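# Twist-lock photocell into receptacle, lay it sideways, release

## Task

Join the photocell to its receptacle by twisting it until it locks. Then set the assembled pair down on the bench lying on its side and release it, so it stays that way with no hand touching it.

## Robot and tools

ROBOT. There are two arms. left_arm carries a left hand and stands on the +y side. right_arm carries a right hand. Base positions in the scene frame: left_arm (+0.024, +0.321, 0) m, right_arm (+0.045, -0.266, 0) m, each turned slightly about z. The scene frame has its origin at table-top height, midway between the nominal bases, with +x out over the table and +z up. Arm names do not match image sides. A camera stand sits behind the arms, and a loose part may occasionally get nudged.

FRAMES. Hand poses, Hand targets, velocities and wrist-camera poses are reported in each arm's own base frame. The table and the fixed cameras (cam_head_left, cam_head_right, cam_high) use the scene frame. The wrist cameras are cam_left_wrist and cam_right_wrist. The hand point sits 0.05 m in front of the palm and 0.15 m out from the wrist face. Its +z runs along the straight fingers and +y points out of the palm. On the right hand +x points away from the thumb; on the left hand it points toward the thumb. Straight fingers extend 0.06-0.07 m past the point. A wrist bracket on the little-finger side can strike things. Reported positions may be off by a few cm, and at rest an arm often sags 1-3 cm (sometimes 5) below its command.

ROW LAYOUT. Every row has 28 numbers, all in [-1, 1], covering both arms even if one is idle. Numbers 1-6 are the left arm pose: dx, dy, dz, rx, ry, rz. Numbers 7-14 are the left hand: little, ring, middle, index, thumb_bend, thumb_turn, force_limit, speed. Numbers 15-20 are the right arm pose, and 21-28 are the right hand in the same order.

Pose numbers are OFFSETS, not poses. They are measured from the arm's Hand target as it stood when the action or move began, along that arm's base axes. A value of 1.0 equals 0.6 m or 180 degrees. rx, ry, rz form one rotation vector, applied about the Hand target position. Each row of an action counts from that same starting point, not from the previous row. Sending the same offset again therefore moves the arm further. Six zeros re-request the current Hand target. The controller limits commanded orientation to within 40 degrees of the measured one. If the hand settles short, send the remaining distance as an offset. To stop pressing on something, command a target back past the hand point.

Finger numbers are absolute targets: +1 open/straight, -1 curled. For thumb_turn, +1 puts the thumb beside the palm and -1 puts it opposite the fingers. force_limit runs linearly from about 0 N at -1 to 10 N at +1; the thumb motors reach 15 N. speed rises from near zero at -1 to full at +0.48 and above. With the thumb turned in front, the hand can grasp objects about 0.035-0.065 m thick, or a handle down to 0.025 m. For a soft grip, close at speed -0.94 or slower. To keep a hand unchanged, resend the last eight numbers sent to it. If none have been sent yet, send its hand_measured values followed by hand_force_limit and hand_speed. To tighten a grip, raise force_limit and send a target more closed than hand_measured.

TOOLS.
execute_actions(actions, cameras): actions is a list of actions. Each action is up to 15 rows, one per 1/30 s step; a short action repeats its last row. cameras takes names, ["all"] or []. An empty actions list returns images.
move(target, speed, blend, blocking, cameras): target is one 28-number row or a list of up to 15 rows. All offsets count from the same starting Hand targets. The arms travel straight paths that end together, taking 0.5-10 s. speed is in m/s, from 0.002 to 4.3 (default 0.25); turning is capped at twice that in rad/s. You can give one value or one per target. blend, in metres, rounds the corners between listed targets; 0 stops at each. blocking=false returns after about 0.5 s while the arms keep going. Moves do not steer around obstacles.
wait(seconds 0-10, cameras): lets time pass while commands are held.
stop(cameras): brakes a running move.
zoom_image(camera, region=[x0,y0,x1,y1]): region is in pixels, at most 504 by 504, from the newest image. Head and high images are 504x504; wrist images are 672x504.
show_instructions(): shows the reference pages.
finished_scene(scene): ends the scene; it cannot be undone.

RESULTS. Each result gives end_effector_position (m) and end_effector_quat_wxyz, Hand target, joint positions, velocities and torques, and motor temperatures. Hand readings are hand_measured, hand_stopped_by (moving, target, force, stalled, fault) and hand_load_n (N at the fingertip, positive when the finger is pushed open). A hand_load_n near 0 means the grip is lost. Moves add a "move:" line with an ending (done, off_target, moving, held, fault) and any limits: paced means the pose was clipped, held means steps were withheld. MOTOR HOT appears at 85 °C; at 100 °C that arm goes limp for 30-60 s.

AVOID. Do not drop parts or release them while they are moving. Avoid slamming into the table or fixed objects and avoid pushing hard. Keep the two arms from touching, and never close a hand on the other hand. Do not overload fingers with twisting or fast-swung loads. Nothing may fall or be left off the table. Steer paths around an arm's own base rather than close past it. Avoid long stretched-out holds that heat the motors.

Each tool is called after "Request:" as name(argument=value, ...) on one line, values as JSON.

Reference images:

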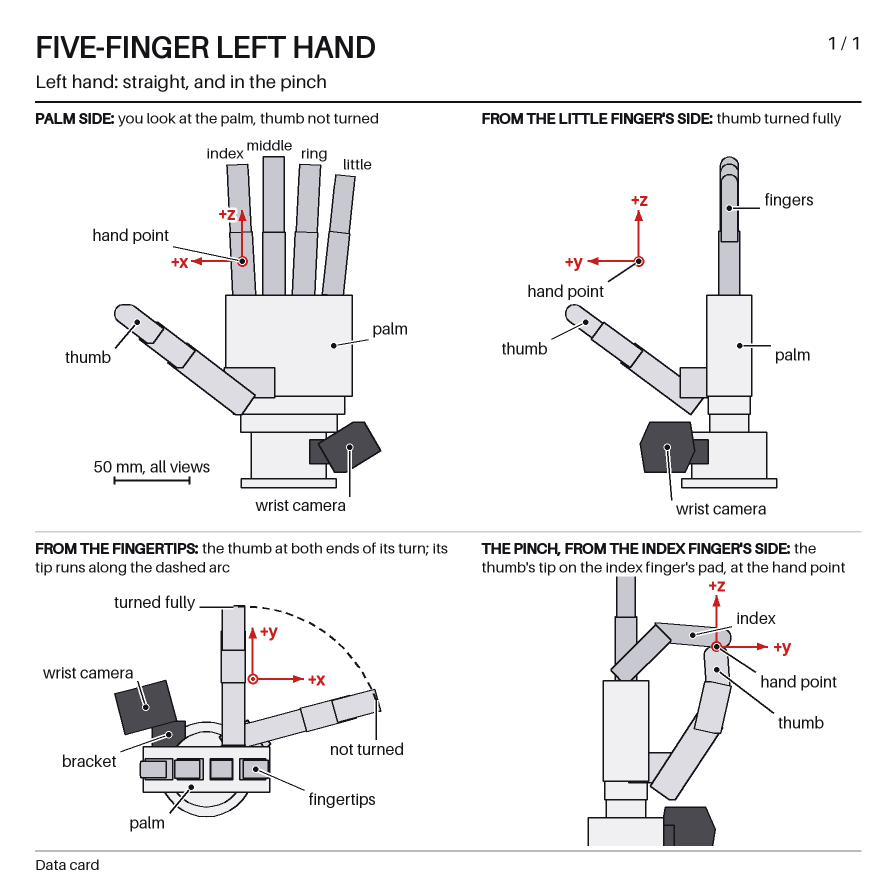

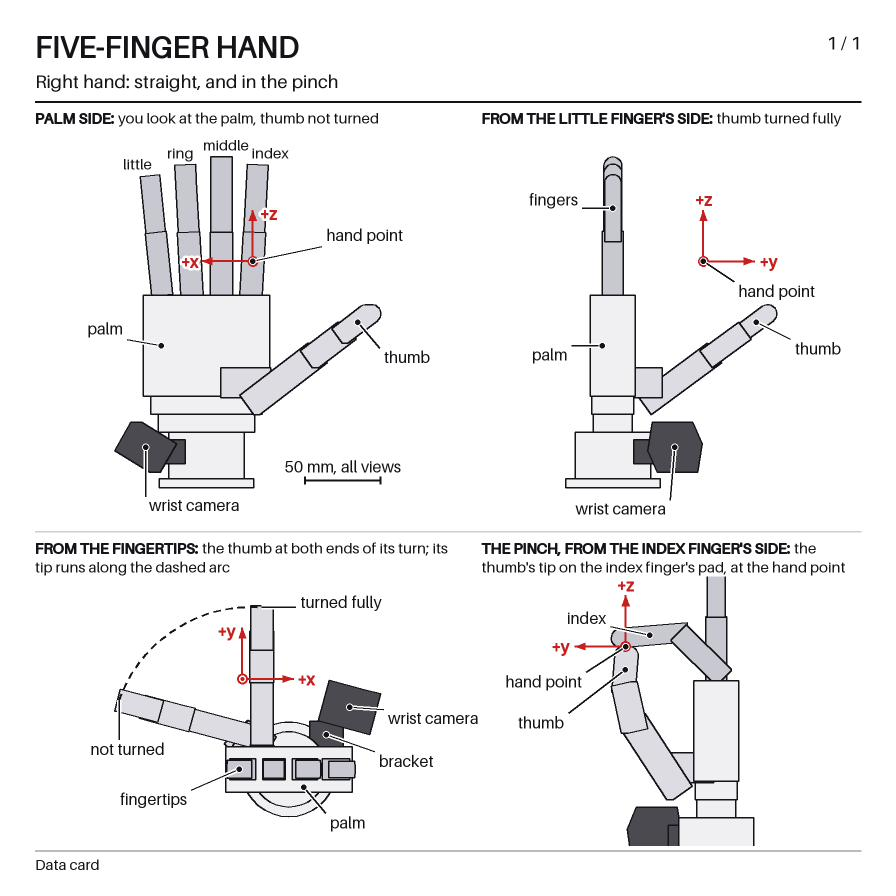

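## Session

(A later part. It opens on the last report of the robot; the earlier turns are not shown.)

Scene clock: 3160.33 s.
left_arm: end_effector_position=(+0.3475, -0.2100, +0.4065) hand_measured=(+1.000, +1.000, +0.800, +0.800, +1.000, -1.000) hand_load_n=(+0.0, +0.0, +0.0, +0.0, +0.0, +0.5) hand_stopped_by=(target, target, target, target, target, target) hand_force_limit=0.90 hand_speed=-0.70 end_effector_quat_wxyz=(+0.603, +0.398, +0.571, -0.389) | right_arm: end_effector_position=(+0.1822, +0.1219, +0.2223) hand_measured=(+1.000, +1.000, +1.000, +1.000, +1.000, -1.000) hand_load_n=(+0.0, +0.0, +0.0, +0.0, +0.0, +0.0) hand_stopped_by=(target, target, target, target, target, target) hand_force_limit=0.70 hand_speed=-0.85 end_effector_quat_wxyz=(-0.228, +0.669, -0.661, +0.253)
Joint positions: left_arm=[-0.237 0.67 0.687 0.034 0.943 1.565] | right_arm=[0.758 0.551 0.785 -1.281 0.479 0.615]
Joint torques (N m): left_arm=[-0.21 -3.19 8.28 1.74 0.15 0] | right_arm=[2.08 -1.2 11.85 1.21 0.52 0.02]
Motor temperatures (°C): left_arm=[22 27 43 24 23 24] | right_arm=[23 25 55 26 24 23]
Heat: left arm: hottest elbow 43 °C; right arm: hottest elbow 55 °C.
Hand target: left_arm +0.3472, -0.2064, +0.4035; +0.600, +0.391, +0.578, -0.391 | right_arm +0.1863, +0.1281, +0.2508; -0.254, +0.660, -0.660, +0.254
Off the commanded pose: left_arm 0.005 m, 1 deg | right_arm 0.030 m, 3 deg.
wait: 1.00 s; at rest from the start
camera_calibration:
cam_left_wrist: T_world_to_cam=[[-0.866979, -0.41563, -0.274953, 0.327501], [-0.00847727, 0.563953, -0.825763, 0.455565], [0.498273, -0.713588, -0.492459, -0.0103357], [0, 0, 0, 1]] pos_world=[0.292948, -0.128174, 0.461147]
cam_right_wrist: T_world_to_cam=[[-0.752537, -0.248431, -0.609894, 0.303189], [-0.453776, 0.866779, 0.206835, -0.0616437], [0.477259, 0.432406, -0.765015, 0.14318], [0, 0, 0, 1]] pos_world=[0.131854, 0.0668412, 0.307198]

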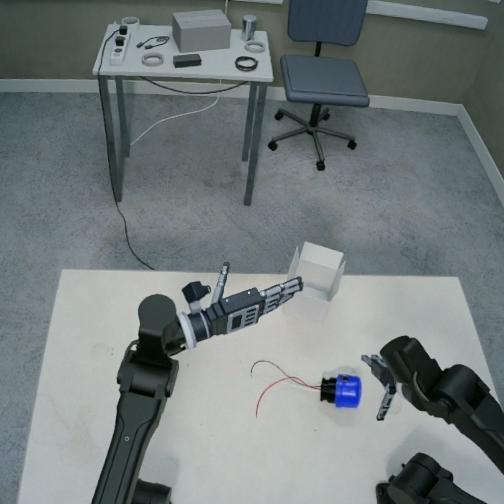

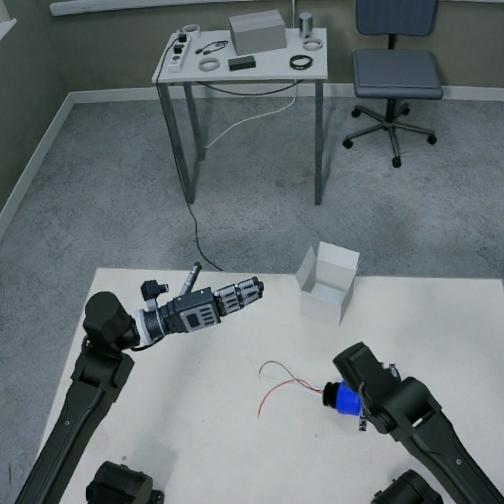

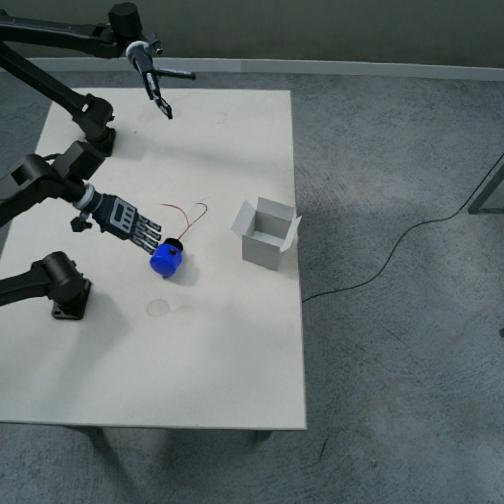

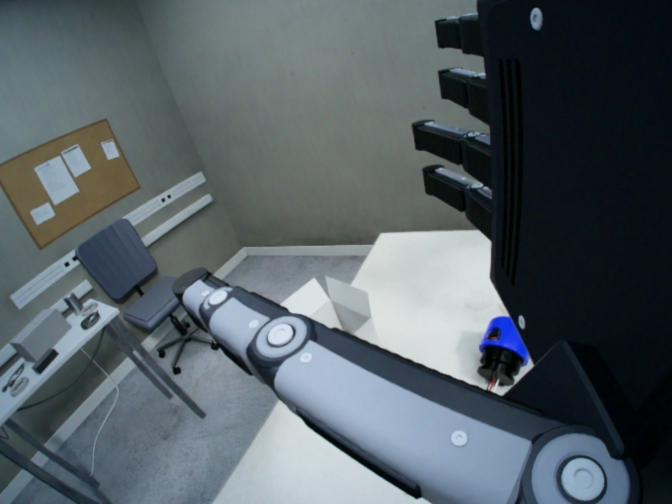

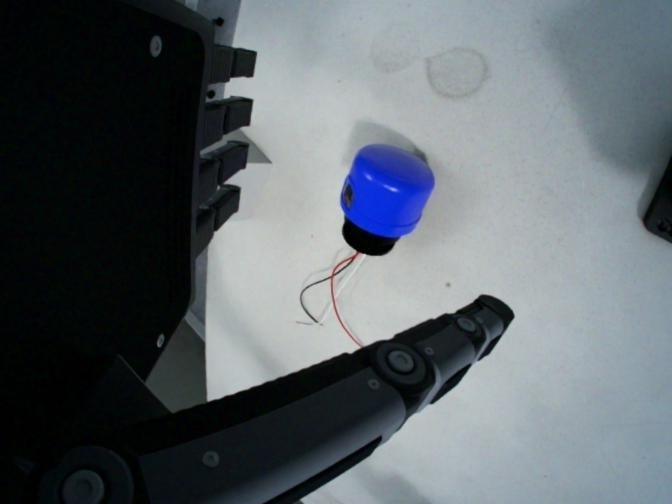

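Request:
move(target=[0,0,0,0,0,0,1,1,0.8,0.8,1,-1,0.9,-0.7,0,-0.2,0.2,0,0,0,1,1,1,1,1,-1,0.7,-0.85], speed=0.2)

Request:
move(target=[-0.221,-0.17,-0.43,0,0,0,1,1,1,1,1,-1,0.9,-0.7,0,0,0,0,0,0,1,1,1,1,1,-1,0.7,-0.85], speed=0.2, cameras=["all"])

Scene clock: 3217.20 s.
left_arm: end_effector_position=(+0.3475, -0.2100, +0.4065) hand_measured=(+1.000, +1.000, +0.800, +0.800, +1.000, -1.000) hand_load_n=(+0.0, +0.0, +0.0, +0.0, +0.0, +0.0) hand_stopped_by=(target, target, target, target, target, target) hand_force_limit=0.90 hand_speed=-0.70 end_effector_quat_wxyz=(+0.603, +0.398, +0.571, -0.389) | right_arm: end_effector_position=(+0.1846, +0.0104, +0.3484) hand_measured=(+1.000, +1.000, +1.000, +1.000, +1.000, -1.000) hand_load_n=(+0.0, +0.0, +0.0, +0.0, +0.0, +0.0) hand_stopped_by=(target, target, target, target, target, target) hand_force_limit=0.70 hand_speed=-0.85 end_effector_quat_wxyz=(-0.245, +0.663, -0.666, +0.238)
Joint positions: left_arm=[-0.237 0.67 0.687 0.034 0.943 1.565] | right_arm=[-0.205 0.563 1.123 -1.445 -0.139 -0.151]
Joint torques (N m): left_arm=[-0.09 -3.08 8.29 1.77 0.16 0] | right_arm=[0.32 0.85 10.97 1.51 -0.21 -0.12]
Motor temperatures (°C): left_arm=[22 27 43 24 23 24] | right_arm=[23 25 56 26 25 23]
Heat: left arm: hottest elbow 43 °C; right arm: hottest elbow 56 °C.
Hand target: left_arm +0.3472, -0.2064, +0.4035; +0.600, +0.391, +0.578, -0.391 | right_arm +0.1864, +0.0082, +0.3707; -0.254, +0.660, -0.660, +0.253
Off the commanded pose: left_arm 0.005 m, 1 deg | right_arm 0.023 m, 2 deg.
move: off_target (right_arm)

Scene clock: 3219.93 s.
left_arm: end_effector_position=(+0.2177, -0.3070, +0.1464) hand_measured=(+1.000, +1.000, +1.000, +1.000, +1.000, -1.000) hand_load_n=(+0.0, +0.0, +0.0, +0.0, +0.0, +0.5) hand_stopped_by=(target, target, target, target, target, target) hand_force_limit=0.90 hand_speed=-0.70 end_effector_quat_wxyz=(+0.598, +0.385, +0.583, -0.393) | right_arm: end_effector_position=(+0.1845, +0.0103, +0.3485) hand_measured=(+1.000, +1.000, +1.000, +1.000, +1.000, -1.000) hand_load_n=(+0.0, +0.0, +0.0, -0.5, +0.0, +0.0) hand_stopped_by=(target, target, target, target, target, target) hand_force_limit=0.70 hand_speed=-0.85 end_effector_quat_wxyz=(-0.245, +0.663, -0.666, +0.238)
Joint positions: left_arm=[-1.056 1.064 0.052 1.036 0.109 1.572] | right_arm=[-0.206 0.563 1.123 -1.445 -0.14 -0.152]
Joint torques (N m): left_arm=[-1.96 -2.55 5.14 3.49 -0.11 0.27] | right_arm=[0.09 0.67 10.99 1.39 -0.21 -0.17]
Motor temperatures (°C): left_arm=[22 27 43 24 23 24] | right_arm=[23 25 57 26 25 23]
Heat: left arm: hottest elbow 43 °C; right arm: hottest elbow 57 °C.
Hand target: left_arm +0.2146, -0.3083, +0.1454; +0.600, +0.391, +0.578, -0.391 | right_arm +0.1864, +0.0081, +0.3707; -0.254, +0.660, -0.660, +0.254
Off the commanded pose: left_arm 0.004 m, 1 deg | right_arm 0.022 m, 2 deg.
move: off_target (right_arm)
camera_calibration:
cam_left_wrist: T_world_to_cam=[[-0.868934, -0.430322, -0.244493, 0.0945961], [-0.043274, 0.558162, -0.828603, 0.300608], [0.493032, -0.709421, -0.503628, -0.138854], [0, 0, 0, 1]] pos_world=[0.163666, -0.225587, 0.202282]
cam_right_wrist: T_world_to_cam=[[-0.749954, -0.219415, -0.62404, 0.358371], [-0.455724, 0.855165, 0.246999, -0.00355046], [0.479462, 0.469628, -0.741327, 0.27778], [0, 0, 0, 1]] pos_world=[0.133959, -0.0487852, 0.43044]

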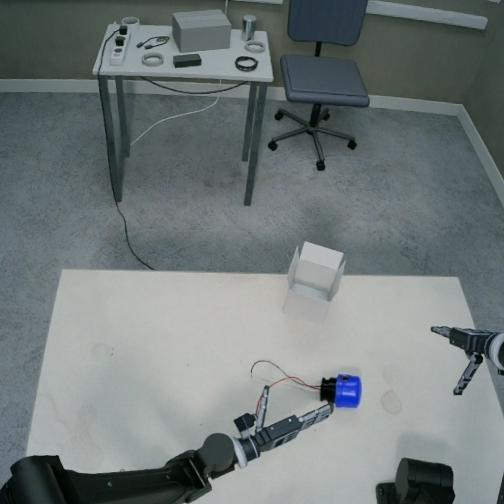

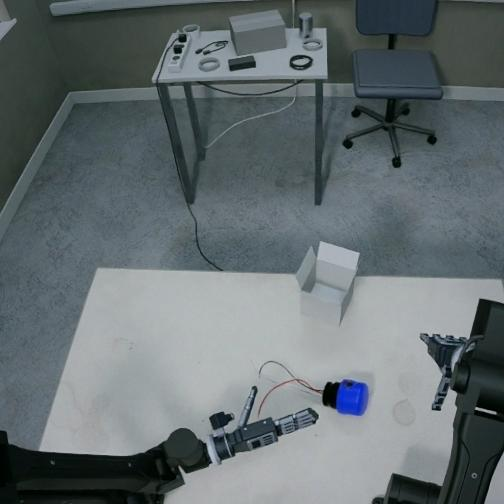

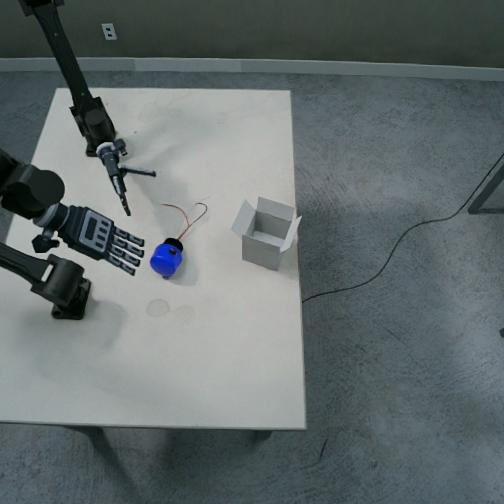

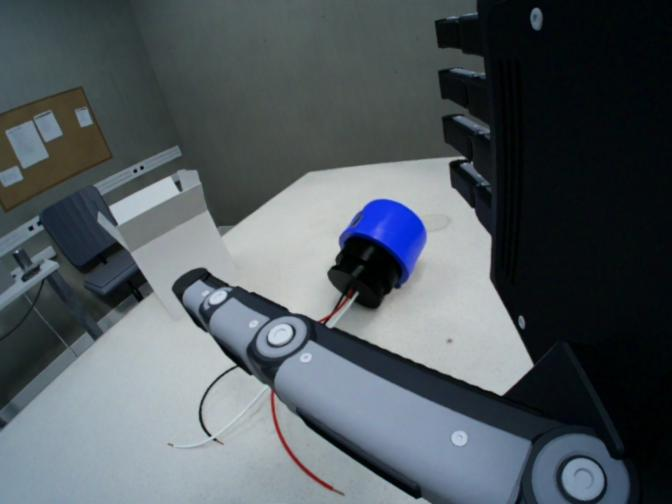

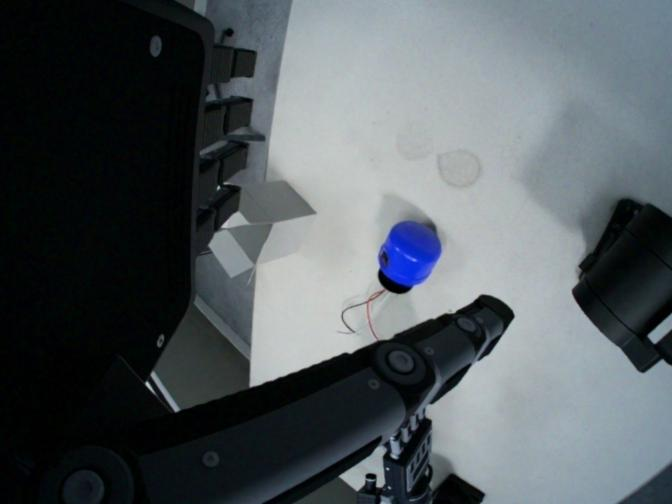

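Request:
zoom_image(camera="cam_left_wrist", region=[310, 185, 440, 315])

Scaled by 3.877 from the camera's 672x504 image, which has a finer 960x720 frame.

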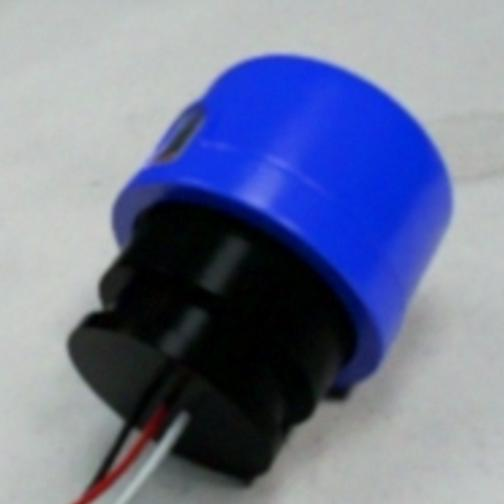

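Request:
zoom_image(camera="cam_left_wrist", region=[325, 260, 385, 320])

Request:
zoom_image(camera="cam_left_wrist", region=[325, 190, 435, 310])

Scaled by 8.400 from the camera's 672x504 image, which has a finer 960x720 frame.

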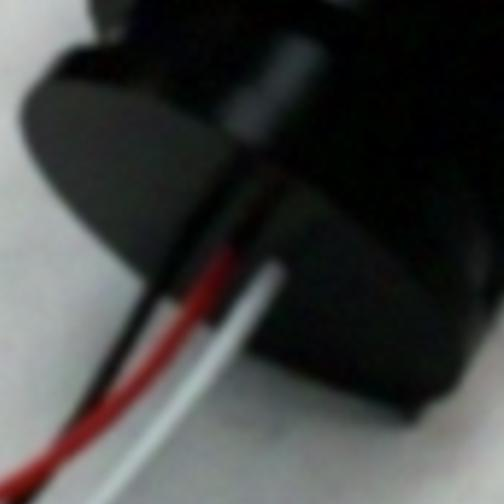

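Scaled by 4.200 from the camera's 672x504 image, which has a finer 960x720 frame.

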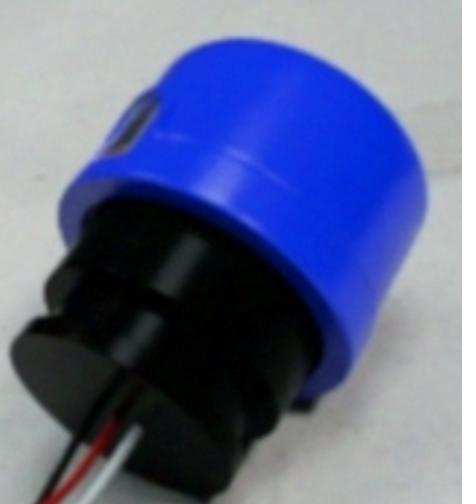

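Request:
finished_scene(scene=1)

The scene is finished: the task was done.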